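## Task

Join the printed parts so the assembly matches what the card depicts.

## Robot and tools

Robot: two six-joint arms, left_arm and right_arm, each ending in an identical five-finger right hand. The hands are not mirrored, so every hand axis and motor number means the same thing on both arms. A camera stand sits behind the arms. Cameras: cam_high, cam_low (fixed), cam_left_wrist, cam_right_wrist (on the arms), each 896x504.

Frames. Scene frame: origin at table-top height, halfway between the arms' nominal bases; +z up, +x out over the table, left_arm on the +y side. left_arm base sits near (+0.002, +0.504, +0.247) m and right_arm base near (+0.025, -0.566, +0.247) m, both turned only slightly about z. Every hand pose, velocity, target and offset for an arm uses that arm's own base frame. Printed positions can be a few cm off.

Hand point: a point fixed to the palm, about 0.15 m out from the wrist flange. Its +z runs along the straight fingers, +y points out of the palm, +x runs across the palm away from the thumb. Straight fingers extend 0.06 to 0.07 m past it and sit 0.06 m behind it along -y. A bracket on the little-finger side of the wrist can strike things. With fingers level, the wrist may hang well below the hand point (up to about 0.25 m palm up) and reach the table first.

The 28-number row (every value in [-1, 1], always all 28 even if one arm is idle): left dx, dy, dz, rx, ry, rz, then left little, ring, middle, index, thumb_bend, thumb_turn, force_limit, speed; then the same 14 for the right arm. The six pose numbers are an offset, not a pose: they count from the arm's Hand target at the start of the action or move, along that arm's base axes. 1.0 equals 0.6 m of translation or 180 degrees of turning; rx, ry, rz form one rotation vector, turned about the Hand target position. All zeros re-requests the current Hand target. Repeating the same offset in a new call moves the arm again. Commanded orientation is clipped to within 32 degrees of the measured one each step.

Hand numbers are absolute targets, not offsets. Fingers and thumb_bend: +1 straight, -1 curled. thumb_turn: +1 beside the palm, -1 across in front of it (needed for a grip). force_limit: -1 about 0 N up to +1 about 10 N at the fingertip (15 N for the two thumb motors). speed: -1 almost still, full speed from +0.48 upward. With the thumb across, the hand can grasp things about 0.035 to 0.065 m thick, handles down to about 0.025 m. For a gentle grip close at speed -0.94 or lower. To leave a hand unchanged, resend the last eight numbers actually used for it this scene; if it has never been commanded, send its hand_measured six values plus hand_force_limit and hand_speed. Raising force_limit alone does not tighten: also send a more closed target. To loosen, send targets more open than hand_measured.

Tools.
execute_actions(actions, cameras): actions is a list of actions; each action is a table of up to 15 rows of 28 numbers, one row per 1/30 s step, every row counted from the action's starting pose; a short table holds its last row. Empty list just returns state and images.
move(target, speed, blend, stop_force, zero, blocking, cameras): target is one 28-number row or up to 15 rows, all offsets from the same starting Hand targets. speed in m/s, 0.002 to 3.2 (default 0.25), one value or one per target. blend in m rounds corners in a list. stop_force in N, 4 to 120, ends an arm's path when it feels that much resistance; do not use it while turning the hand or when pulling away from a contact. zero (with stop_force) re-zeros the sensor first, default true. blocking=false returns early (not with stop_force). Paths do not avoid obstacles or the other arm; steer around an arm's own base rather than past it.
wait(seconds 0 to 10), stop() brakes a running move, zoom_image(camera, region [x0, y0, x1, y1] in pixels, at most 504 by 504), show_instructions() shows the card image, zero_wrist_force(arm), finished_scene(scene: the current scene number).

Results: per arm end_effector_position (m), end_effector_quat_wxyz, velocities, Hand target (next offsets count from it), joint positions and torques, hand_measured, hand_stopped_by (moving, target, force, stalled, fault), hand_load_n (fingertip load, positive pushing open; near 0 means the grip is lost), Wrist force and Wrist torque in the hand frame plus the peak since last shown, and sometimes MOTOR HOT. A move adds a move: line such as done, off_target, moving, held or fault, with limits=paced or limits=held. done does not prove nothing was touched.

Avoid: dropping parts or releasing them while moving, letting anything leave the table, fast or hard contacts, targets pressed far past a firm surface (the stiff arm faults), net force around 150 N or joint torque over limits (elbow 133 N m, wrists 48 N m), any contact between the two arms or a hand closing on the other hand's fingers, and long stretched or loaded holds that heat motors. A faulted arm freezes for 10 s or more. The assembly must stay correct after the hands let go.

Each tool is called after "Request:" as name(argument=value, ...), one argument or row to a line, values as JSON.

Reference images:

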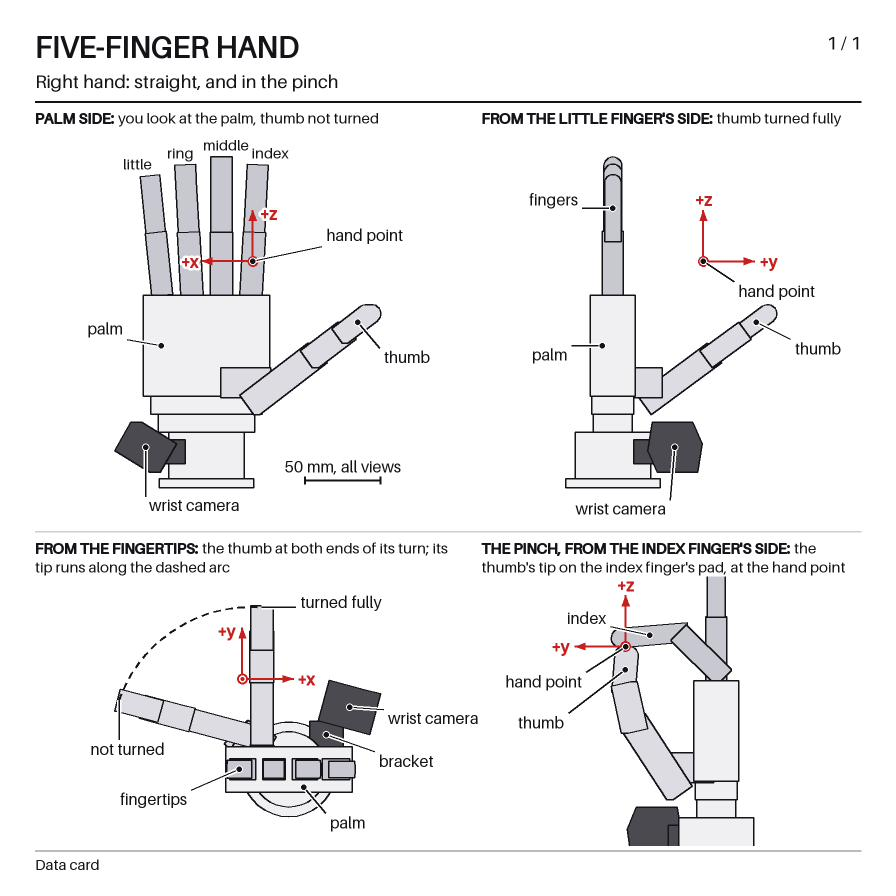

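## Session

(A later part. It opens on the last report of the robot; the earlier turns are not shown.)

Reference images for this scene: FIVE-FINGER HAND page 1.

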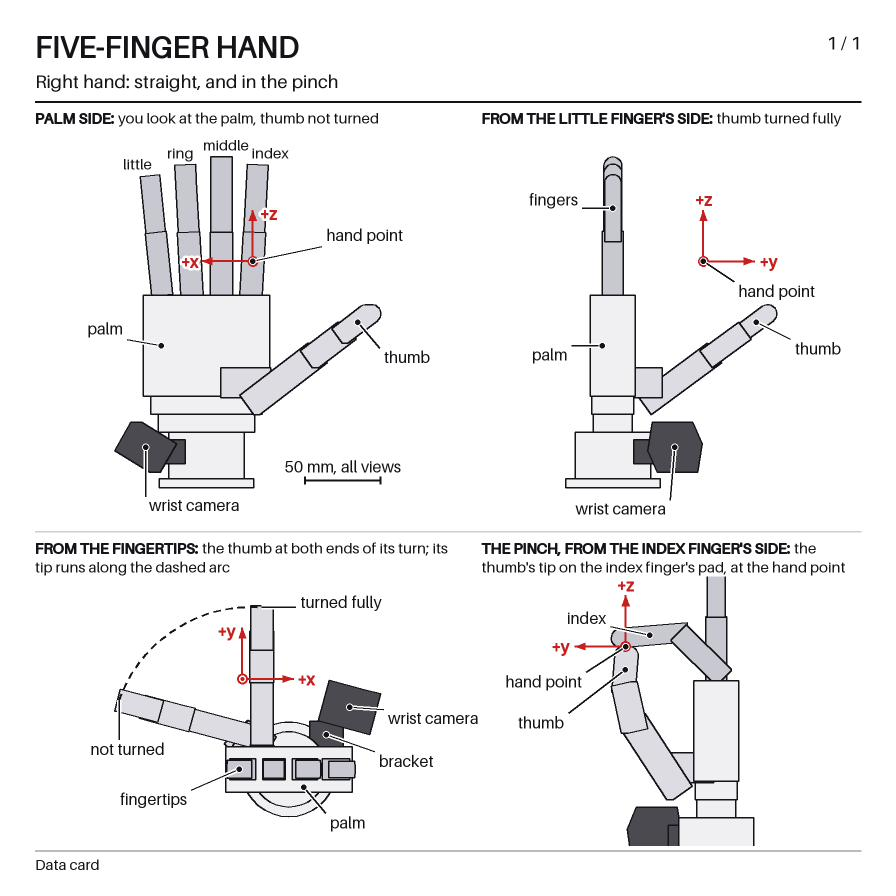

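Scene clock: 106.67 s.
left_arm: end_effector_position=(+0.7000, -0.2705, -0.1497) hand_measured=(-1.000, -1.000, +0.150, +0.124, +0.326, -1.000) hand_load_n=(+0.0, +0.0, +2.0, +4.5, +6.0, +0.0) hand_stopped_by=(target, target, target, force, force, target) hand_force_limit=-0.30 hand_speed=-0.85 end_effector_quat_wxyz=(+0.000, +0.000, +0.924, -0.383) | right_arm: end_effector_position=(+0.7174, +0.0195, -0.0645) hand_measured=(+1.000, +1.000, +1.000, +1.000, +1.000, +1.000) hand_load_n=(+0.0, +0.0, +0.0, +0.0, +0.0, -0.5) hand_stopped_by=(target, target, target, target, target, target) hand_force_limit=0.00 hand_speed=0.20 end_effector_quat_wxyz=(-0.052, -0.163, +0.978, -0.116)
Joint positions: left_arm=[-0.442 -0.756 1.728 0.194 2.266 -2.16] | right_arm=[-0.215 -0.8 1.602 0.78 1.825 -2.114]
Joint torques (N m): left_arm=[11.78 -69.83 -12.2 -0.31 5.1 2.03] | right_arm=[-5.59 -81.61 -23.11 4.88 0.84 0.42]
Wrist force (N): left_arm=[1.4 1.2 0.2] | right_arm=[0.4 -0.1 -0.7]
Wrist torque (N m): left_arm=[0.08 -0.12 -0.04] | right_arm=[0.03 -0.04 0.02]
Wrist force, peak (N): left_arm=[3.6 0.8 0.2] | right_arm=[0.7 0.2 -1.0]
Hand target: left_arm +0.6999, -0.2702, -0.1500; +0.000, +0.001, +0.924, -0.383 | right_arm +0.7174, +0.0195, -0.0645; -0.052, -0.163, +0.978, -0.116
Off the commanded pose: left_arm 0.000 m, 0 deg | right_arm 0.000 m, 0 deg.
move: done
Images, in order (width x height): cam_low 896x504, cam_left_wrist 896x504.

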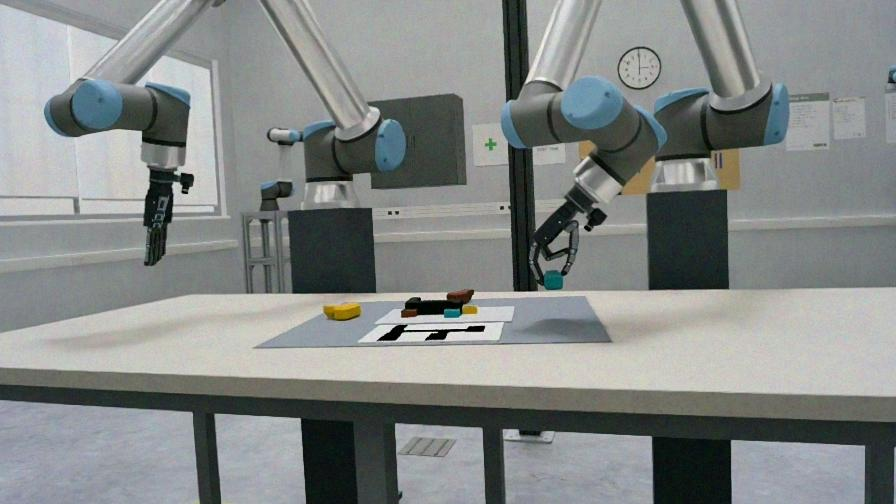

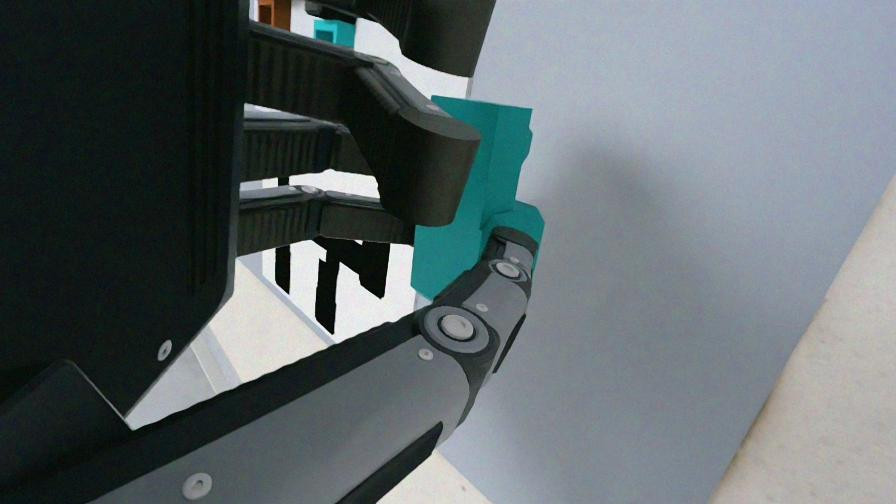

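Request:
move(
  target=[0,0,-0.115,0,0,0,-1,-1,0.15,0.05,-0.1,-1,-0.3,-0.85, 0,0,0,0,0,0,1,1,1,1,1,1,0,0.2],
  speed=0.06,
  stop_force=4,
  cameras=[],
)

Request:
move(
  target=[0,0,0,0,0,0,-1,-1,0.2,0.2,1,-1,-0.3,-0.5, 0,0,0,0,0,0,1,1,1,1,1,1,0,0.2],
  cameras=["cam_left_wrist","cam_low"],
)

Request:
zoom_image(
  camera="cam_low",
  region=[520, 230, 620, 330],
)

Scene clock: 109.30 s.
left_arm: end_effector_position=(+0.6998, -0.2701, -0.2134) hand_measured=(-1.000, -1.000, +0.150, +0.126, +0.326, -1.000) hand_load_n=(+0.0, +0.0, +2.5, +6.0, +7.5, +0.0) hand_stopped_by=(target, target, target, force, force, target) hand_force_limit=-0.30 hand_speed=-0.85 end_effector_quat_wxyz=(+0.000, +0.001, +0.924, -0.383) | right_arm: end_effector_position=(+0.7174, +0.0195, -0.0645) hand_measured=(+1.000, +1.000, +1.000, +1.000, +1.000, +1.000) hand_load_n=(+0.0, +0.0, +0.0, -0.5, +0.5, +0.0) hand_stopped_by=(target, target, target, target, target, target) hand_force_limit=0.00 hand_speed=0.20 end_effector_quat_wxyz=(-0.052, -0.163, +0.978, -0.116)
Joint positions: left_arm=[-0.441 -0.667 1.713 0.12 2.266 -2.159] | right_arm=[-0.215 -0.8 1.602 0.78 1.825 -2.114]
Joint torques (N m): left_arm=[-2.64 -104.23 -9.79 6.04 -2.1 1.32] | right_arm=[-1.5 -81.31 -22.59 4.81 0.7 0.06]
Wrist force (N): left_arm=[1.3 1.2 0.1] | right_arm=[0.7 0.2 -0.7]
Wrist torque (N m): left_arm=[0.09 -0.14 -0.02] | right_arm=[0.08 -0.09 0.05]
Wrist force, peak (N): left_arm=[2.4 -7.5 -16.2] | right_arm=[0.4 0.2 -1.1]
Hand target: left_arm +0.6998, -0.2701, -0.2134; +0.000, +0.001, +0.924, -0.383 (not the last commanded pose) | right_arm +0.7174, +0.0195, -0.0645; -0.052, -0.163, +0.978, -0.116
Off the commanded pose: left_arm 0.006 m, 0 deg | right_arm 0.000 m, 0 deg.
move: contact (left_arm)
No camera images: "cameras" was empty.

Scene clock: 110.53 s.
left_arm: end_effector_position=(+0.6998, -0.2701, -0.2134) hand_measured=(-1.000, -1.000, +0.200, +0.200, +1.000, -1.000) hand_load_n=(+0.0, +0.0, +0.0, +0.0, -0.5, +0.0) hand_stopped_by=(target, target, target, target, target, target) hand_force_limit=-0.30 hand_speed=-0.50 end_effector_quat_wxyz=(+0.000, +0.001, +0.924, -0.383) | right_arm: end_effector_position=(+0.7174, +0.0195, -0.0645) hand_measured=(+1.000, +1.000, +1.000, +1.000, +1.000, +1.000) hand_load_n=(+0.0, +0.0, +0.0, +0.0, +0.0, +0.0) hand_stopped_by=(target, target, target, target, target, target) hand_force_limit=0.00 hand_speed=0.20 end_effector_quat_wxyz=(-0.052, -0.163, +0.978, -0.116)
Joint positions: left_arm=[-0.441 -0.667 1.713 0.12 2.266 -2.159] | right_arm=[-0.215 -0.8 1.602 0.78 1.825 -2.114]
Joint torques (N m): left_arm=[-6.64 -102.13 -10.77 5.29 -3.06 1.39] | right_arm=[-1.92 -82.86 -21.36 5.67 1.08 0.37]
Wrist force (N): left_arm=[1.3 1.2 -0.2] | right_arm=[0.3 -0.3 -0.6]
Wrist torque (N m): left_arm=[0.13 -0.11 -0.02] | right_arm=[0.00 -0.04 0.01]
Wrist force, peak (N): left_arm=[1.6 1.3 0.0] | right_arm=[0.8 -0.3 -0.7]
Hand target: left_arm +0.6998, -0.2701, -0.2134; +0.000, +0.001, +0.924, -0.383 | right_arm +0.7174, +0.0195, -0.0645; -0.052, -0.163, +0.978, -0.116
Off the commanded pose: left_arm 0.000 m, 0 deg | right_arm 0.000 m, 0 deg.
move: done
Images, in order (width x height): cam_low 896x504, cam_left_wrist 896x504.

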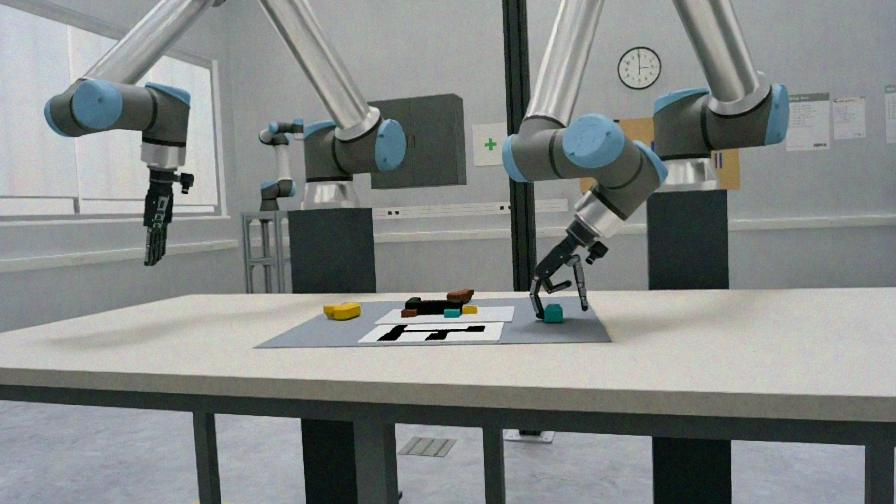

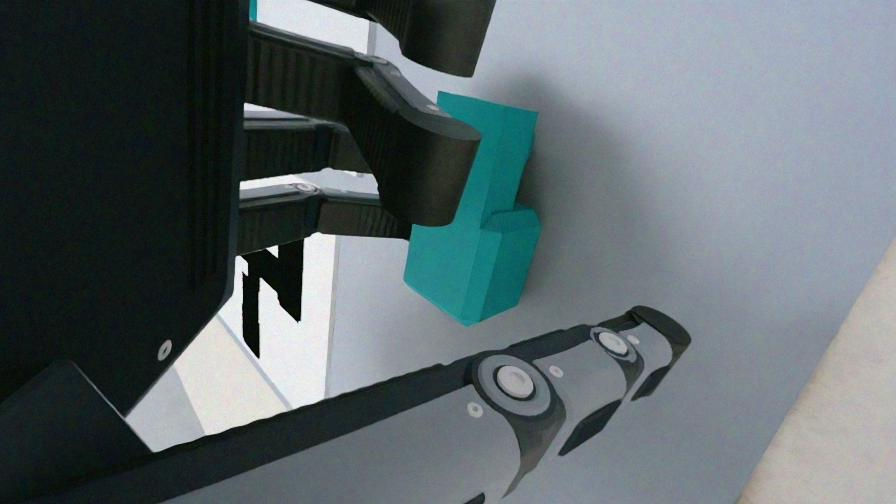

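Scaled by 5.040.

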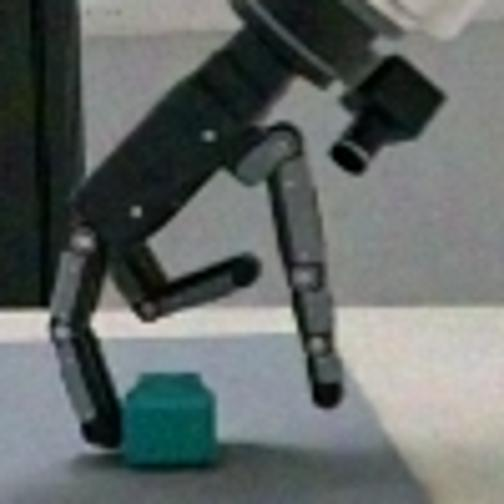

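Request:
move(
  target=[
    [0,-0.01,0.05,0,0,0,-1,-1,0.2,0.2,1,-1,-0.3,-0.5, 0,0,0,0,0,0,1,1,1,1,1,1,0,0.2],
    [0,-0.01,0.03,-0.083,0,0,-1,-1,0.2,0.2,1,-1,-0.3,-0.5, 0,0,0,0,0,0,1,1,1,1,1,1,0,0.2],
    [0,-0.01,-0.018,-0.083,0,0,-1,-1,0.2,0.2,1,-1,-0.3,-0.5, 0,0,0,0,0,0,1,1,1,1,1,1,0,0.2],
  ],
  speed=0.06,
  stop_force=9,
  cameras=["cam_left_wrist","cam_low"],
)

Request:
zoom_image(
  camera="cam_low",
  region=[520, 230, 620, 330],
)

Scene clock: 116.47 s.
left_arm: end_effector_position=(+0.6997, -0.2761, -0.2191) hand_measured=(-1.000, -1.000, +0.200, +0.200, +1.000, -1.000) hand_load_n=(+0.0, +0.0, +0.0, +0.0, -0.5, -0.5) hand_stopped_by=(target, target, target, target, target, target) hand_force_limit=-0.30 hand_speed=-0.50 end_effector_quat_wxyz=(+0.000, +0.000, +0.866, -0.500) | right_arm: end_effector_position=(+0.7174, +0.0195, -0.0645) hand_measured=(+1.000, +1.000, +1.000, +1.000, +1.000, +1.000) hand_load_n=(+0.0, +0.0, +0.0, -0.5, +0.0, +0.0) hand_stopped_by=(target, target, target, target, target, target) hand_force_limit=0.00 hand_speed=0.20 end_effector_quat_wxyz=(-0.052, -0.163, +0.978, -0.116)
Joint positions: left_arm=[-0.373 -0.629 1.735 -0.098 2.509 -2.234] | right_arm=[-0.215 -0.8 1.602 0.78 1.825 -2.114]
Joint torques (N m): left_arm=[-6.64 -102.92 -7.52 5.29 -3.07 0.05] | right_arm=[-2.09 -82.67 -22.35 5.21 0.82 0.16]
Wrist force (N): left_arm=[2.4 -2.1 -1.4] | right_arm=[0.4 -0.2 -0.6]
Wrist torque (N m): left_arm=[-0.17 -0.30 0.15] | right_arm=[0.01 -0.05 0.02]
Wrist force, peak (N): left_arm=[0.9 -33.6 -24.4] | right_arm=[0.6 0.2 -1.0]
Hand target: left_arm +0.6997, -0.2761, -0.2191; +0.000, +0.001, +0.866, -0.500 (not the last commanded pose) | right_arm +0.7174, +0.0195, -0.0645; -0.052, -0.163, +0.978, -0.116
Off the commanded pose: left_arm 0.005 m, 0 deg | right_arm 0.000 m, 0 deg.
move: contact (left_arm); path passed 2 of 3 targets
Images, in order (width x height): cam_low 896x504, cam_left_wrist 896x504.

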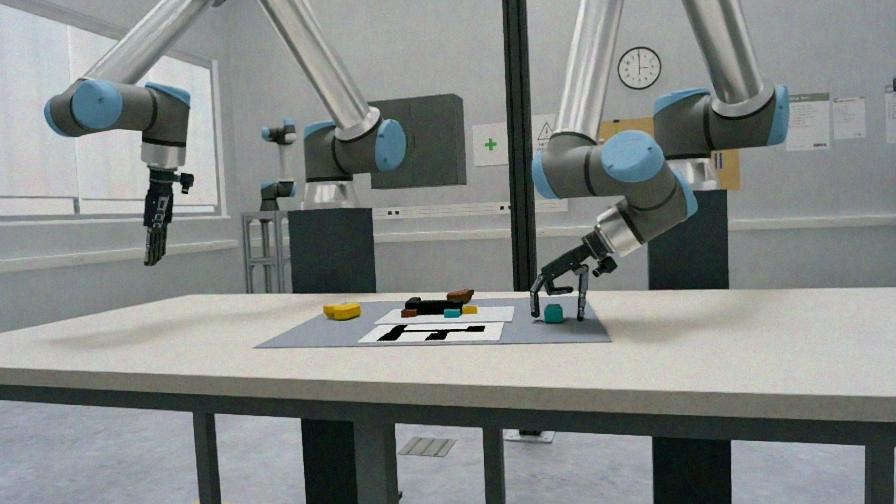

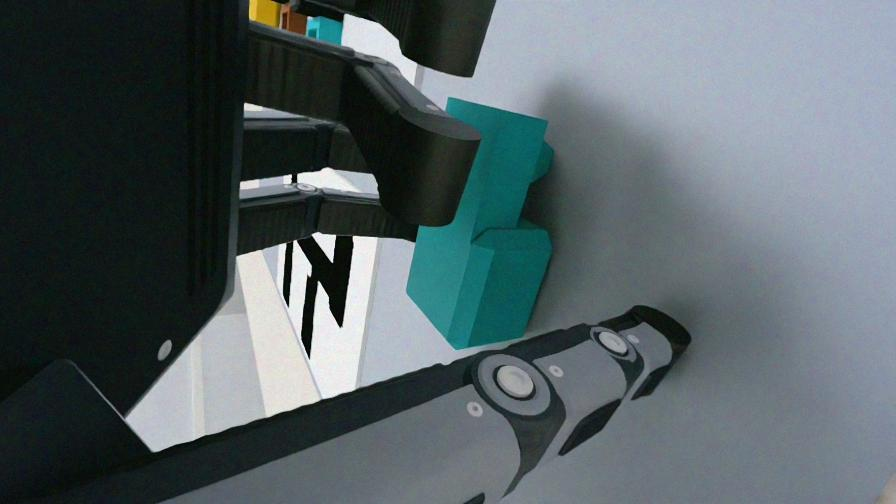

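Scaled by 5.040.

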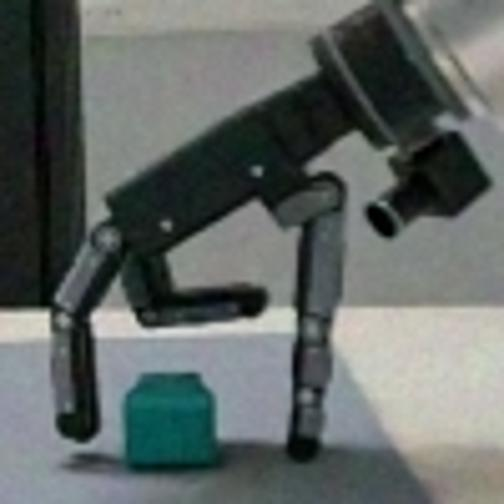

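Request:
move(
  target=[
    [0,0,0.007,0,0,0,-1,-1,0.2,0.2,1,-1,-0.3,-0.85, 0,0,0,0,0,0,1,1,1,1,1,1,0,0.2],
    [0.015,0.009,0.007,0,0,0,-1,-1,0.2,0.2,1,-1,-0.3,-0.85, 0,0,0,0,0,0,1,1,1,1,1,1,0,0.2],
  ],
  speed=0.04,
  cameras=[],
)

Request:
move(
  target=[0,0,0,0,0,0,-1,-1,0.2,0.2,-0.1,-1,-0.3,-0.85, 0,0,0,0,0,0,1,1,1,1,1,1,0,0.2],
  cameras=["cam_left_wrist","cam_low"],
)

Request:
zoom_image(
  camera="cam_low",
  region=[520, 230, 620, 330],
)

Scene clock: 118.30 s.
left_arm: end_effector_position=(+0.7086, -0.2707, -0.2149) hand_measured=(-1.000, -1.000, +0.200, +0.200, +1.000, -1.000) hand_load_n=(+0.0, +0.0, +0.0, +0.0, +0.0, +0.0) hand_stopped_by=(target, target, target, target, target, target) hand_force_limit=-0.30 hand_speed=-0.85 end_effector_quat_wxyz=(+0.000, +0.001, +0.866, -0.500) | right_arm: end_effector_position=(+0.7174, +0.0195, -0.0645) hand_measured=(+1.000, +1.000, +1.000, +1.000, +1.000, +1.000) hand_load_n=(+0.0, +0.0, +0.0, +0.5, +0.0, +0.0) hand_stopped_by=(target, target, target, target, target, target) hand_force_limit=0.00 hand_speed=0.20 end_effector_quat_wxyz=(-0.052, -0.163, +0.978, -0.116)
Joint positions: left_arm=[-0.361 -0.626 1.716 -0.067 2.516 -2.216] | right_arm=[-0.215 -0.8 1.602 0.78 1.825 -2.114]
Joint torques (N m): left_arm=[13.94 -74.55 -22.4 5.87 5.4 2] | right_arm=[-5.61 -85.88 -22.13 4.91 0.97 0.56]
Wrist force (N): left_arm=[2.3 1.7 0.3] | right_arm=[0.2 0.1 -0.2]
Wrist torque (N m): left_arm=[0.13 -0.30 0.08] | right_arm=[0.03 -0.02 0.01]
Wrist force, peak (N): left_arm=[2.8 -1.3 -1.3] | right_arm=[0.8 0.3 -0.6]
Hand target: left_arm +0.7087, -0.2707, -0.2149; +0.000, +0.001, +0.866, -0.500 | right_arm +0.7174, +0.0195, -0.0645; -0.052, -0.163, +0.978, -0.116
Off the commanded pose: left_arm 0.000 m, 0 deg | right_arm 0.000 m, 0 deg.
move: done
No camera images: "cameras" was empty.

Scene clock: 122.20 s.
left_arm: end_effector_position=(+0.7087, -0.2707, -0.2149) hand_measured=(-1.000, -1.000, +0.200, +0.200, +0.222, -1.000) hand_load_n=(+0.0, +0.0, +7.5, +0.0, +5.5, +2.5) hand_stopped_by=(target, target, target, target, force, target) hand_force_limit=-0.30 hand_speed=-0.85 end_effector_quat_wxyz=(+0.000, +0.001, +0.866, -0.500) | right_arm: end_effector_position=(+0.7174, +0.0195, -0.0645) hand_measured=(+1.000, +1.000, +1.000, +1.000, +1.000, +1.000) hand_load_n=(+0.0, +0.0, +0.0, +0.0, +0.0, +0.0) hand_stopped_by=(target, target, target, target, target, target) hand_force_limit=0.00 hand_speed=0.20 end_effector_quat_wxyz=(-0.052, -0.163, +0.978, -0.116)
Joint positions: left_arm=[-0.36 -0.626 1.716 -0.066 2.516 -2.215] | right_arm=[-0.215 -0.8 1.602 0.78 1.825 -2.114]
Joint torques (N m): left_arm=[12.6 -73.26 -21.57 5.52 5.11 1.81] | right_arm=[-2.37 -83.73 -21.84 4.56 1.25 0.5]
Wrist force (N): left_arm=[2.6 1.3 0.0] | right_arm=[0.4 0.1 -0.6]
Wrist torque (N m): left_arm=[0.07 -0.34 0.09] | right_arm=[0.06 -0.04 0.02]
Wrist force, peak (N): left_arm=[2.4 1.7 0.2] | right_arm=[0.5 0.1 -1.0]
Hand target: left_arm +0.7087, -0.2707, -0.2149; +0.000, +0.001, +0.866, -0.500 | right_arm +0.7174, +0.0195, -0.0645; -0.052, -0.163, +0.978, -0.116
Off the commanded pose: left_arm 0.000 m, 0 deg | right_arm 0.000 m, 0 deg.
move: done
Images, in order (width x height): cam_low 896x504, cam_left_wrist 896x504.

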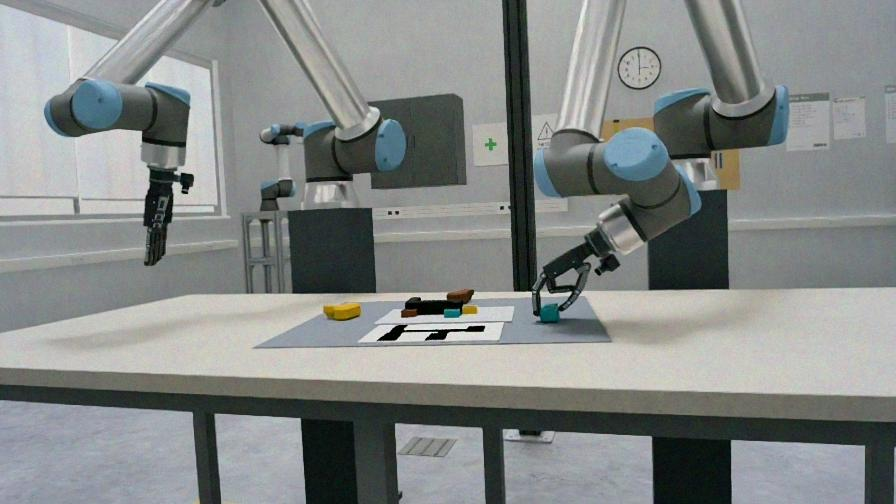

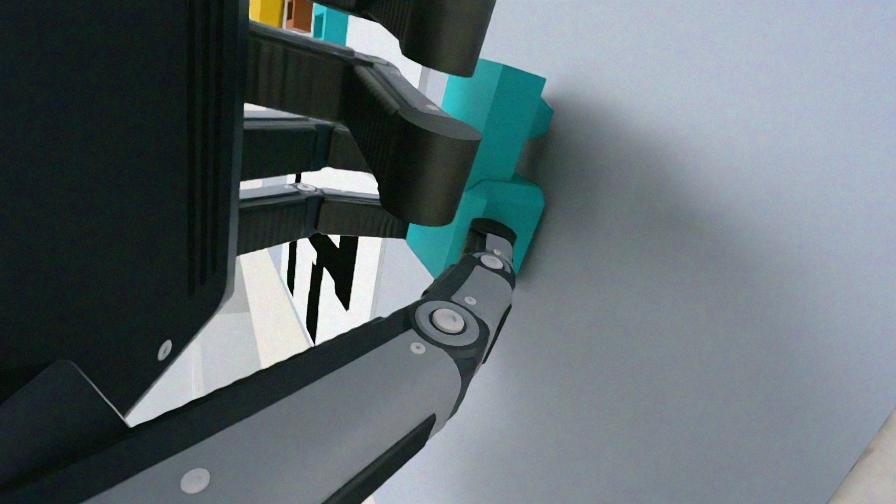

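Scaled by 5.040.

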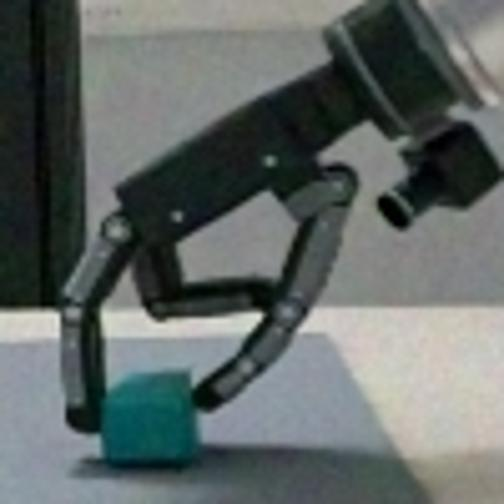

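Request:
move(
  target=[0,0,0,0,0,0,-1,-1,0.2,0.1,-0.15,-1,-0.2,-0.85, 0,0,0,0,0,0,1,1,1,1,1,1,0,0.2],
  cameras=[],
)

Request:
move(
  target=[0,0,0.1,0,0,0,-1,-1,0.2,0.1,-0.15,-1,-0.2,-0.85, 0,0,0,0,0,0,1,1,1,1,1,1,0,0.2],
  speed=0.08,
  cameras=["cam_left_wrist","cam_low"],
)

Request:
zoom_image(
  camera="cam_low",
  region=[520, 210, 600, 290],
)

Request:
zoom_image(
  camera="cam_left_wrist",
  region=[380, 30, 600, 250],
)

Scene clock: 122.93 s.
left_arm: end_effector_position=(+0.7087, -0.2707, -0.2149) hand_measured=(-1.000, -1.000, +0.200, +0.176, +0.220, -1.000) hand_load_n=(+0.5, +0.0, +4.5, +7.0, +9.5, +0.0) hand_stopped_by=(target, target, target, force, force, target) hand_force_limit=-0.20 hand_speed=-0.85 end_effector_quat_wxyz=(+0.000, +0.001, +0.866, -0.500) | right_arm: end_effector_position=(+0.7174, +0.0195, -0.0645) hand_measured=(+1.000, +1.000, +1.000, +1.000, +1.000, +1.000) hand_load_n=(+0.0, -0.5, +0.0, +0.0, +0.0, +0.0) hand_stopped_by=(target, target, target, target, target, target) hand_force_limit=0.00 hand_speed=0.20 end_effector_quat_wxyz=(-0.052, -0.163, +0.978, -0.116)
Joint positions: left_arm=[-0.36 -0.626 1.716 -0.066 2.516 -2.215] | right_arm=[-0.215 -0.8 1.602 0.78 1.825 -2.114]
Joint torques (N m): left_arm=[12.82 -73.75 -21.14 5.25 5.24 1.98] | right_arm=[-2.5 -83.16 -20.86 4.77 0.73 0.47]
Wrist force (N): left_arm=[1.7 1.8 0.3] | right_arm=[0.1 0.3 -0.5]
Wrist torque (N m): left_arm=[0.11 -0.22 0.05] | right_arm=[0.07 -0.01 0.01]
Wrist force, peak (N): left_arm=[2.1 2.0 0.3] | right_arm=[0.6 0.3 -0.9]
Hand target: left_arm +0.7087, -0.2707, -0.2149; +0.000, +0.001, +0.866, -0.500 | right_arm +0.7174, +0.0195, -0.0645; -0.052, -0.163, +0.978, -0.116
Off the commanded pose: left_arm 0.000 m, 0 deg | right_arm 0.000 m, 0 deg.
move: done
No camera images: "cameras" was empty.

Scene clock: 124.20 s.
left_arm: end_effector_position=(+0.7087, -0.2707, -0.1552) hand_measured=(-1.000, -1.000, +0.200, +0.176, +0.220, -1.000) hand_load_n=(+0.0, +0.0, +4.5, +7.0, +9.0, +0.5) hand_stopped_by=(target, target, target, force, force, target) hand_force_limit=-0.20 hand_speed=-0.85 end_effector_quat_wxyz=(+0.000, +0.000, +0.866, -0.500) | right_arm: end_effector_position=(+0.7174, +0.0195, -0.0645) hand_measured=(+1.000, +1.000, +1.000, +1.000, +1.000, +1.000) hand_load_n=(+0.0, +0.0, +0.0, +0.0, +0.0, +0.0) hand_stopped_by=(target, target, target, target, target, target) hand_force_limit=0.00 hand_speed=0.20 end_effector_quat_wxyz=(-0.052, -0.163, +0.978, -0.116)
Joint positions: left_arm=[-0.36 -0.712 1.736 -0.001 2.516 -2.215] | right_arm=[-0.215 -0.8 1.602 0.78 1.825 -2.114]
Joint torques (N m): left_arm=[7.1 -103.24 -10.71 5.43 4.68 0.81] | right_arm=[-5.57 -82.93 -22.08 4.86 1.4 0.28]
Wrist force (N): left_arm=[2.0 1.3 0.4] | right_arm=[0.6 0.3 -1.0]
Wrist torque (N m): left_arm=[0.06 -0.27 0.01] | right_arm=[0.10 -0.06 0.04]
Wrist force, peak (N): left_arm=[2.3 2.1 0.4] | right_arm=[0.6 0.3 -1.0]
Hand target: left_arm +0.7087, -0.2707, -0.1549; +0.000, +0.001, +0.866, -0.500 | right_arm +0.7174, +0.0195, -0.0645; -0.052, -0.163, +0.978, -0.116
Off the commanded pose: left_arm 0.000 m, 0 deg | right_arm 0.000 m, 0 deg.
move: done
Images, in order (width x height): cam_low 896x504, cam_left_wrist 896x504.

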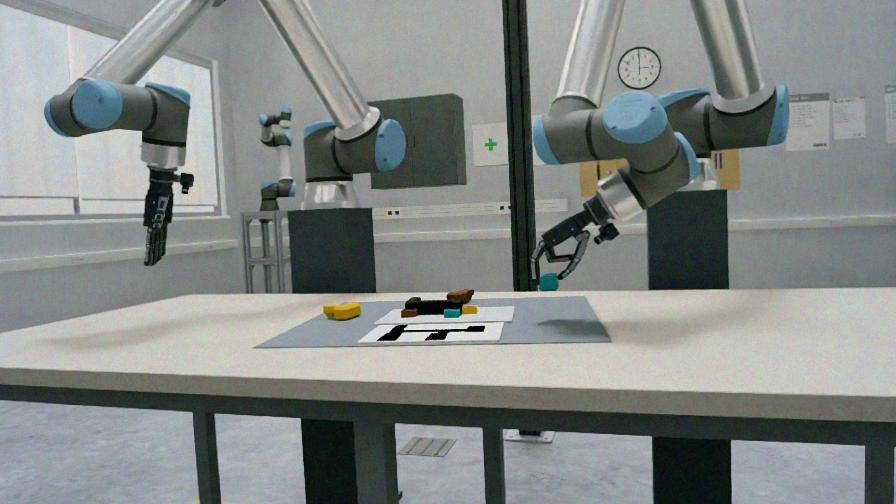

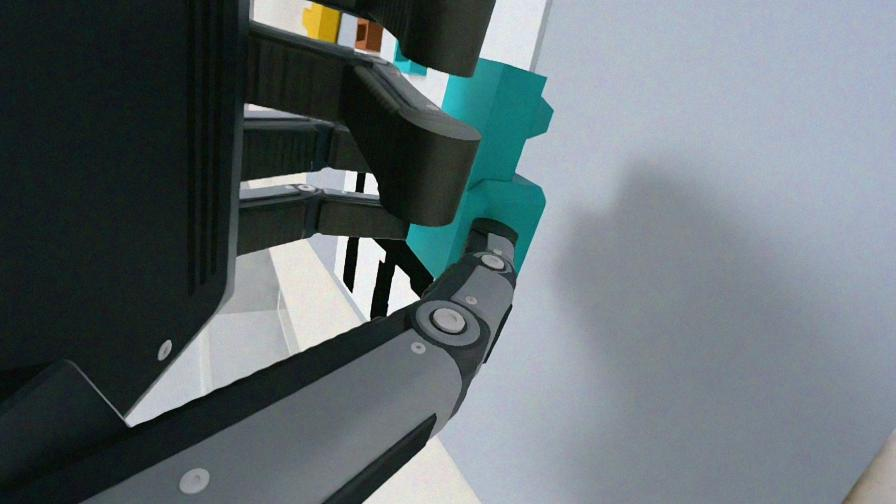

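Scaled by 6.300.

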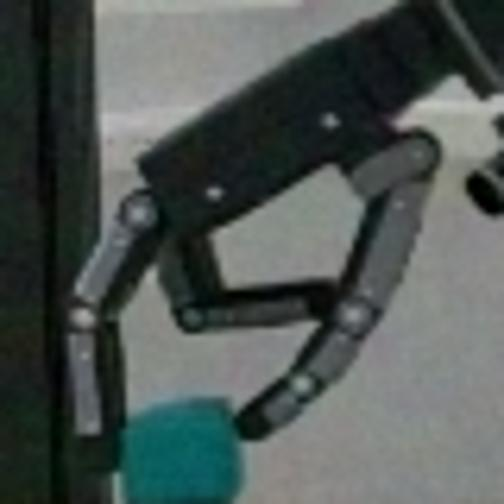

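Scaled by 2.291.

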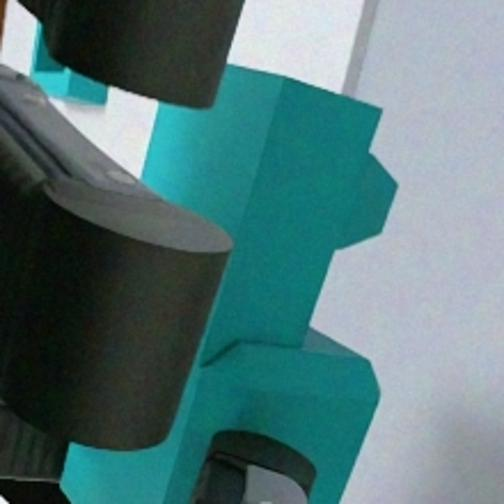

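Request:
move(
  target=[0,-0.339,-0.0167,0,0,0.039,-1,-1,0.2,0.1,-0.15,-1,-0.2,-0.85, 0,0,0,0,0,0,1,1,1,1,1,1,0,0.2],
  speed=0.2,
  cameras=["cam_left_wrist","cam_low"],
)

Request:
zoom_image(
  camera="cam_low",
  region=[400, 240, 500, 340],
)

Request:
zoom_image(
  camera="cam_left_wrist",
  region=[400, 0, 650, 250],
)

Scene clock: 126.40 s.
left_arm: end_effector_position=(+0.7087, -0.4738, -0.1649) hand_measured=(-1.000, -1.000, +0.200, +0.176, +0.220, -1.000) hand_load_n=(+0.0, +0.0, +4.5, +7.5, +9.5, +0.5) hand_stopped_by=(target, target, target, force, force, target) hand_force_limit=-0.20 hand_speed=-0.85 end_effector_quat_wxyz=(+0.031, -0.052, +0.864, -0.499) | right_arm: end_effector_position=(+0.7174, +0.0195, -0.0645) hand_measured=(+1.000, +1.000, +1.000, +1.000, +1.000, +1.000) hand_load_n=(+0.0, -0.5, -0.5, +0.0, +0.0, +0.0) hand_stopped_by=(target, target, target, target, target, target) hand_force_limit=0.00 hand_speed=0.20 end_effector_quat_wxyz=(-0.052, -0.163, +0.978, -0.116)
Joint positions: left_arm=[-0.65 -0.737 1.732 -0.303 2.241 -2.666] | right_arm=[-0.215 -0.8 1.602 0.78 1.825 -2.114]
Joint torques (N m): left_arm=[-7.74 -73.22 -26.56 -1.88 -3.55 -3.18] | right_arm=[-3.19 -83.78 -23.2 5.24 0.92 0.29]
Wrist force (N): left_arm=[1.4 1.9 0.1] | right_arm=[0.4 0.3 -0.5]
Wrist torque (N m): left_arm=[0.15 -0.14 0.08] | right_arm=[0.08 -0.05 0.03]
Wrist force, peak (N): left_arm=[2.3 2.0 -0.2] | right_arm=[0.9 -0.1 -0.8]
Hand target: left_arm +0.7087, -0.4741, -0.1649; +0.031, -0.053, +0.864, -0.499 | right_arm +0.7174, +0.0195, -0.0645; -0.052, -0.163, +0.978, -0.116
Off the commanded pose: left_arm 0.000 m, 0 deg | right_arm 0.000 m, 0 deg.
move: done
Images, in order (width x height): cam_low 896x504, cam_left_wrist 896x504.

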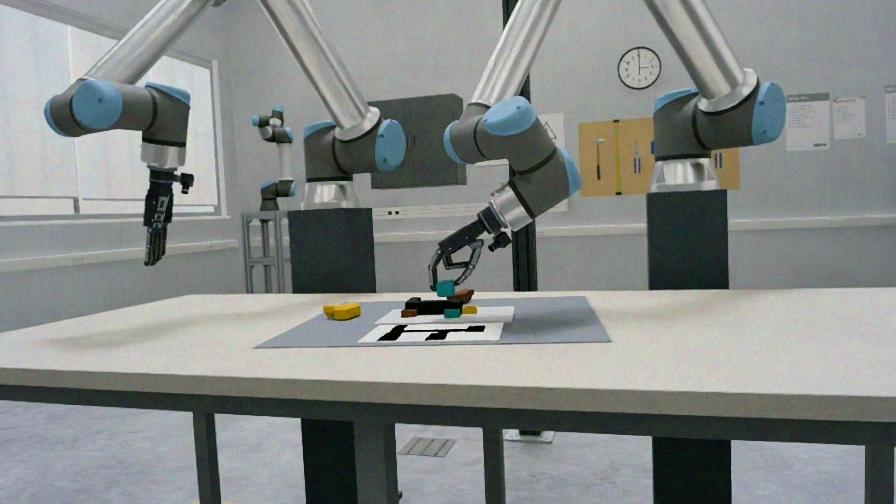

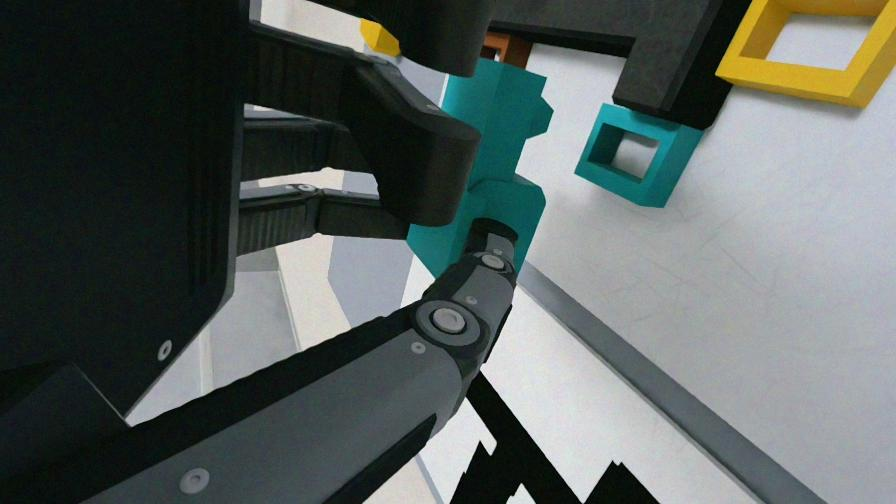

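Scaled by 5.040.

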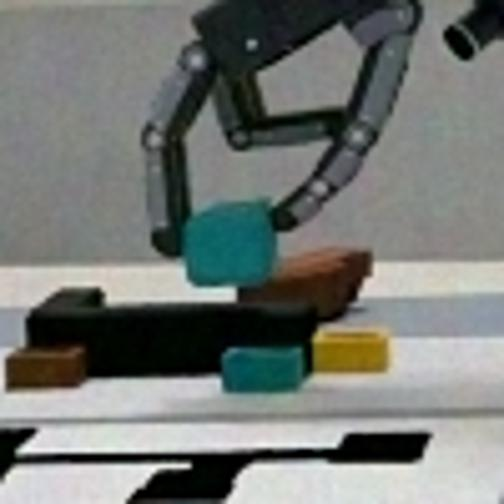

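Scaled by 2.016.

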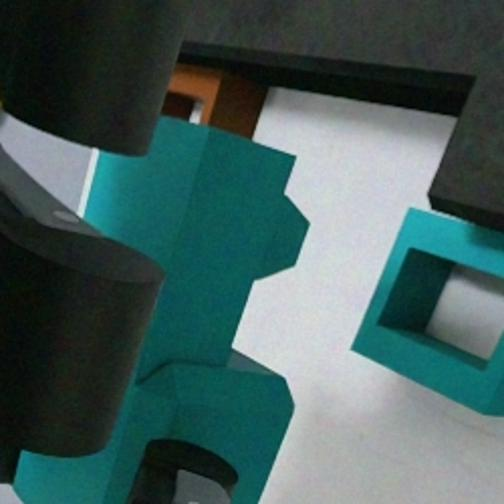

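Request:
move(
  target=[0.03,0.02,-0.0335,0,0,0,-1,-1,0.2,0.1,-0.15,-1,-0.2,-0.85, 0,0,0,0,0,0,1,1,1,1,1,1,0,0.2],
  speed=0.06,
  cameras=["cam_left_wrist","cam_low"],
)

Request:
zoom_image(
  camera="cam_low",
  region=[410, 260, 490, 340],
)

Request:
zoom_image(
  camera="cam_left_wrist",
  region=[420, 30, 620, 230],
)

Scene clock: 128.40 s.
left_arm: end_effector_position=(+0.7265, -0.4622, -0.1848) hand_measured=(-1.000, -1.000, +0.200, +0.176, +0.220, -1.000) hand_load_n=(+0.0, +0.0, +4.5, +7.0, +9.5, +0.5) hand_stopped_by=(target, target, target, force, force, target) hand_force_limit=-0.20 hand_speed=-0.85 end_effector_quat_wxyz=(+0.031, -0.053, +0.864, -0.499) | right_arm: end_effector_position=(+0.7174, +0.0195, -0.0645) hand_measured=(+1.000, +1.000, +1.000, +1.000, +1.000, +1.000) hand_load_n=(+0.0, +0.0, +0.0, +0.0, +0.0, +0.0) hand_stopped_by=(target, target, target, target, target, target) hand_force_limit=0.00 hand_speed=0.20 end_effector_quat_wxyz=(-0.052, -0.163, +0.978, -0.116)
Joint positions: left_arm=[-0.621 -0.696 1.697 -0.295 2.262 -2.642] | right_arm=[-0.215 -0.8 1.602 0.78 1.825 -2.114]
Joint torques (N m): left_arm=[13.1 -75.74 -26.93 3.98 4.49 1.52] | right_arm=[-6.36 -82.18 -23.4 5.49 0.69 0.55]
Wrist force (N): left_arm=[1.4 1.7 0.0] | right_arm=[-0.1 0.0 -0.5]
Wrist torque (N m): left_arm=[0.12 -0.12 -0.07] | right_arm=[0.03 0.03 -0.01]
Wrist force, peak (N): left_arm=[1.7 2.1 0.0] | right_arm=[0.4 0.4 -1.0]
Hand target: left_arm +0.7267, -0.4621, -0.1850; +0.031, -0.053, +0.864, -0.499 | right_arm +0.7174, +0.0195, -0.0645; -0.052, -0.163, +0.978, -0.116
Off the commanded pose: left_arm 0.000 m, 0 deg | right_arm 0.000 m, 0 deg.
move: done
Images, in order (width x height): cam_low 896x504, cam_left_wrist 896x504.

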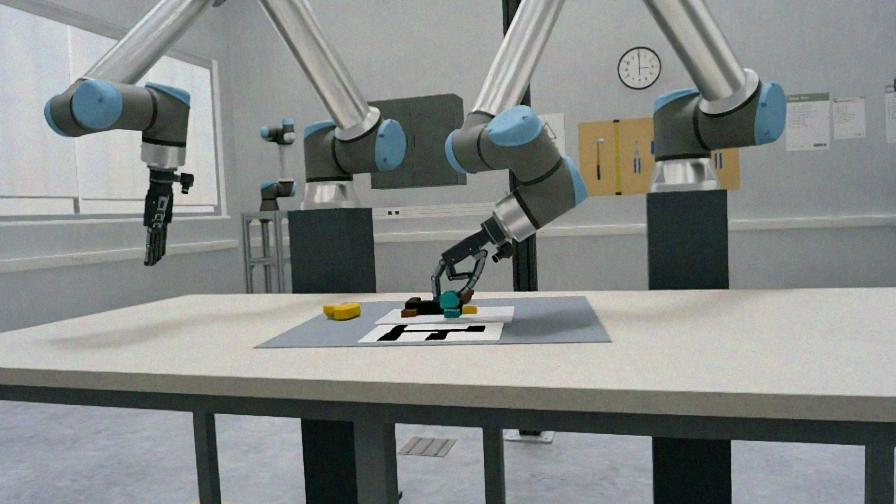

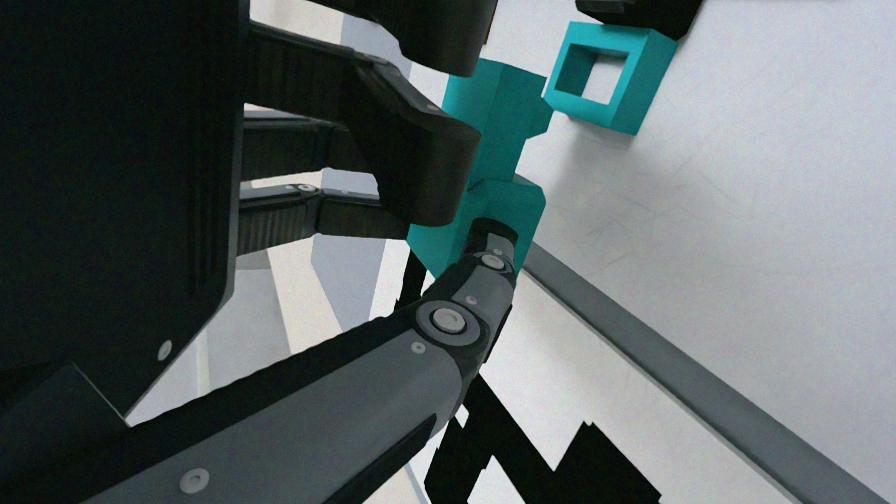

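Scaled by 6.300.

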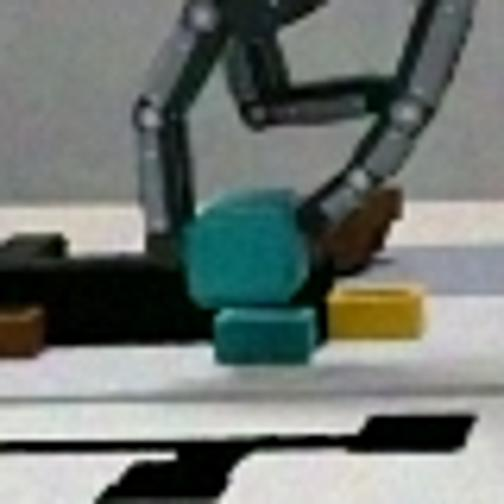

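Scaled by 2.520.

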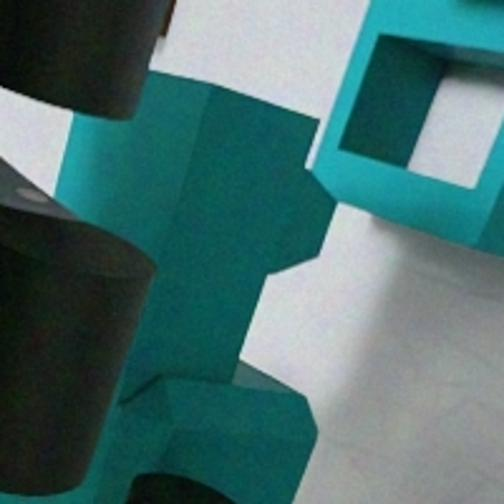

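Request:
move(
  target=[-0.0183,0.0067,-0.0133,0,0,0,-1,-1,0.2,0.1,-0.15,-1,-0.2,-0.85, 0,0,0,0,0,0,1,1,1,1,1,1,0,0.2],
  speed=0.05,
  cameras=["cam_left_wrist","cam_low"],
)

Request:
zoom_image(
  camera="cam_low",
  region=[410, 260, 490, 340],
)

Request:
zoom_image(
  camera="cam_left_wrist",
  region=[440, 30, 620, 210],
)

Scene clock: 129.93 s.
left_arm: end_effector_position=(+0.7159, -0.4581, -0.1929) hand_measured=(-1.000, -1.000, +0.200, +0.176, +0.220, -1.000) hand_load_n=(+0.0, +0.0, +4.5, +7.0, +9.0, +0.5) hand_stopped_by=(target, target, target, force, force, target) hand_force_limit=-0.20 hand_speed=-0.85 end_effector_quat_wxyz=(+0.031, -0.053, +0.864, -0.499) | right_arm: end_effector_position=(+0.7174, +0.0195, -0.0645) hand_measured=(+1.000, +1.000, +1.000, +1.000, +1.000, +1.000) hand_load_n=(+0.0, +0.0, +0.0, +0.0, +0.0, +0.0) hand_stopped_by=(target, target, target, target, target, target) hand_force_limit=0.00 hand_speed=0.20 end_effector_quat_wxyz=(-0.052, -0.163, +0.978, -0.116)
Joint positions: left_arm=[-0.625 -0.695 1.721 -0.322 2.259 -2.646] | right_arm=[-0.215 -0.8 1.602 0.78 1.825 -2.114]
Joint torques (N m): left_arm=[-9.27 -74.32 -13.15 -2.21 -3.58 -3.26] | right_arm=[-2.55 -83.61 -23.3 5.05 0.89 0.77]
Wrist force (N): left_arm=[1.8 1.6 0.2] | right_arm=[0.4 0.2 -0.5]
Wrist torque (N m): left_arm=[0.11 -0.20 0.10] | right_arm=[0.06 -0.05 0.02]
Wrist force, peak (N): left_arm=[1.6 2.1 -0.1] | right_arm=[0.5 -0.1 -1.0]
Hand target: left_arm +0.7157, -0.4581, -0.1930; +0.031, -0.053, +0.864, -0.499 | right_arm +0.7174, +0.0195, -0.0645; -0.052, -0.163, +0.978, -0.116
Off the commanded pose: left_arm 0.000 m, 0 deg | right_arm 0.000 m, 0 deg.
move: done
Images, in order (width x height): cam_low 896x504, cam_left_wrist 896x504.

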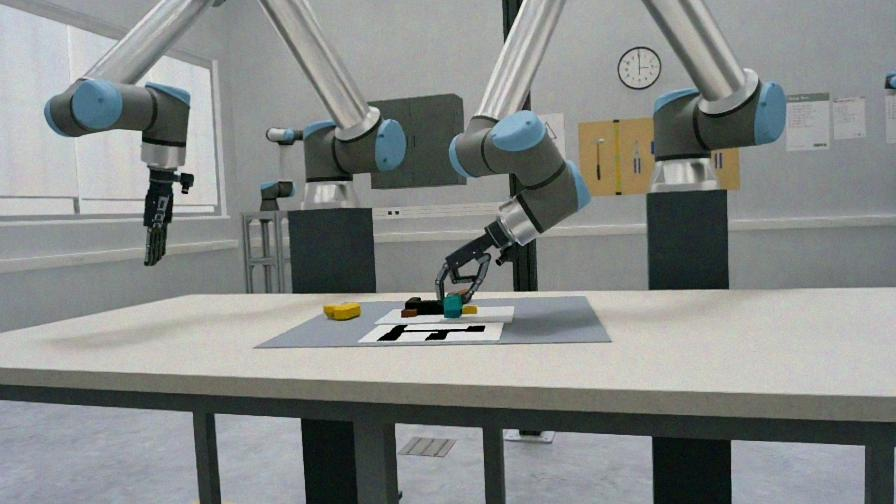

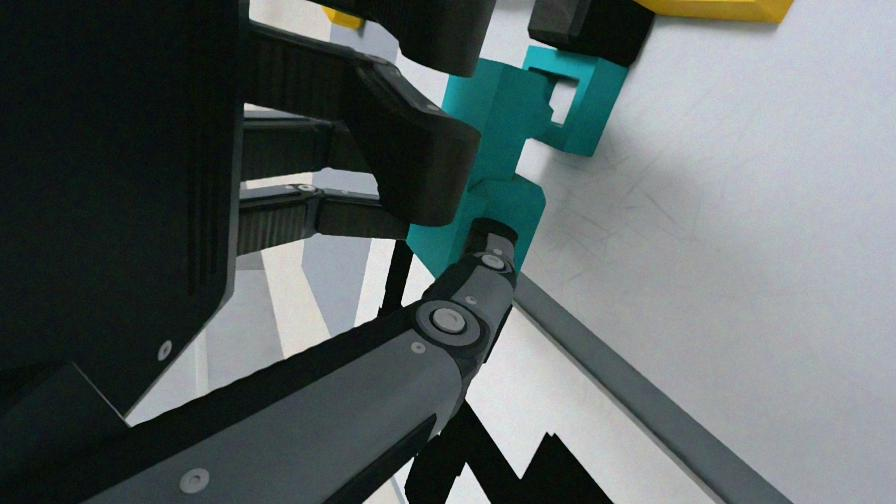

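Scaled by 6.300.

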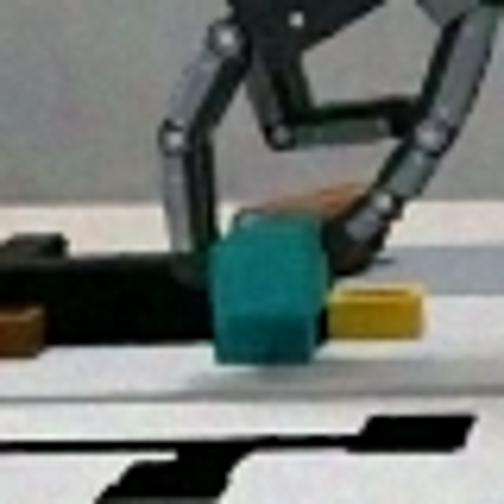

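Scaled by 2.800.

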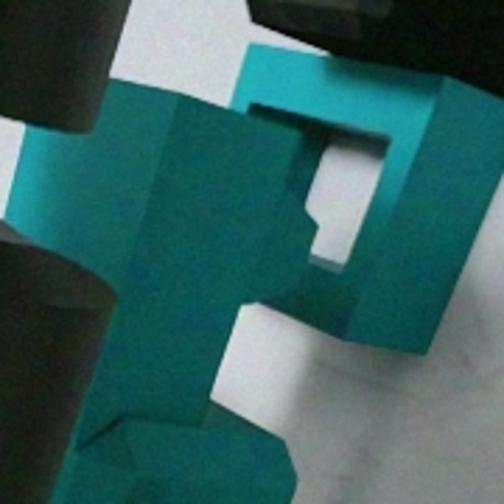

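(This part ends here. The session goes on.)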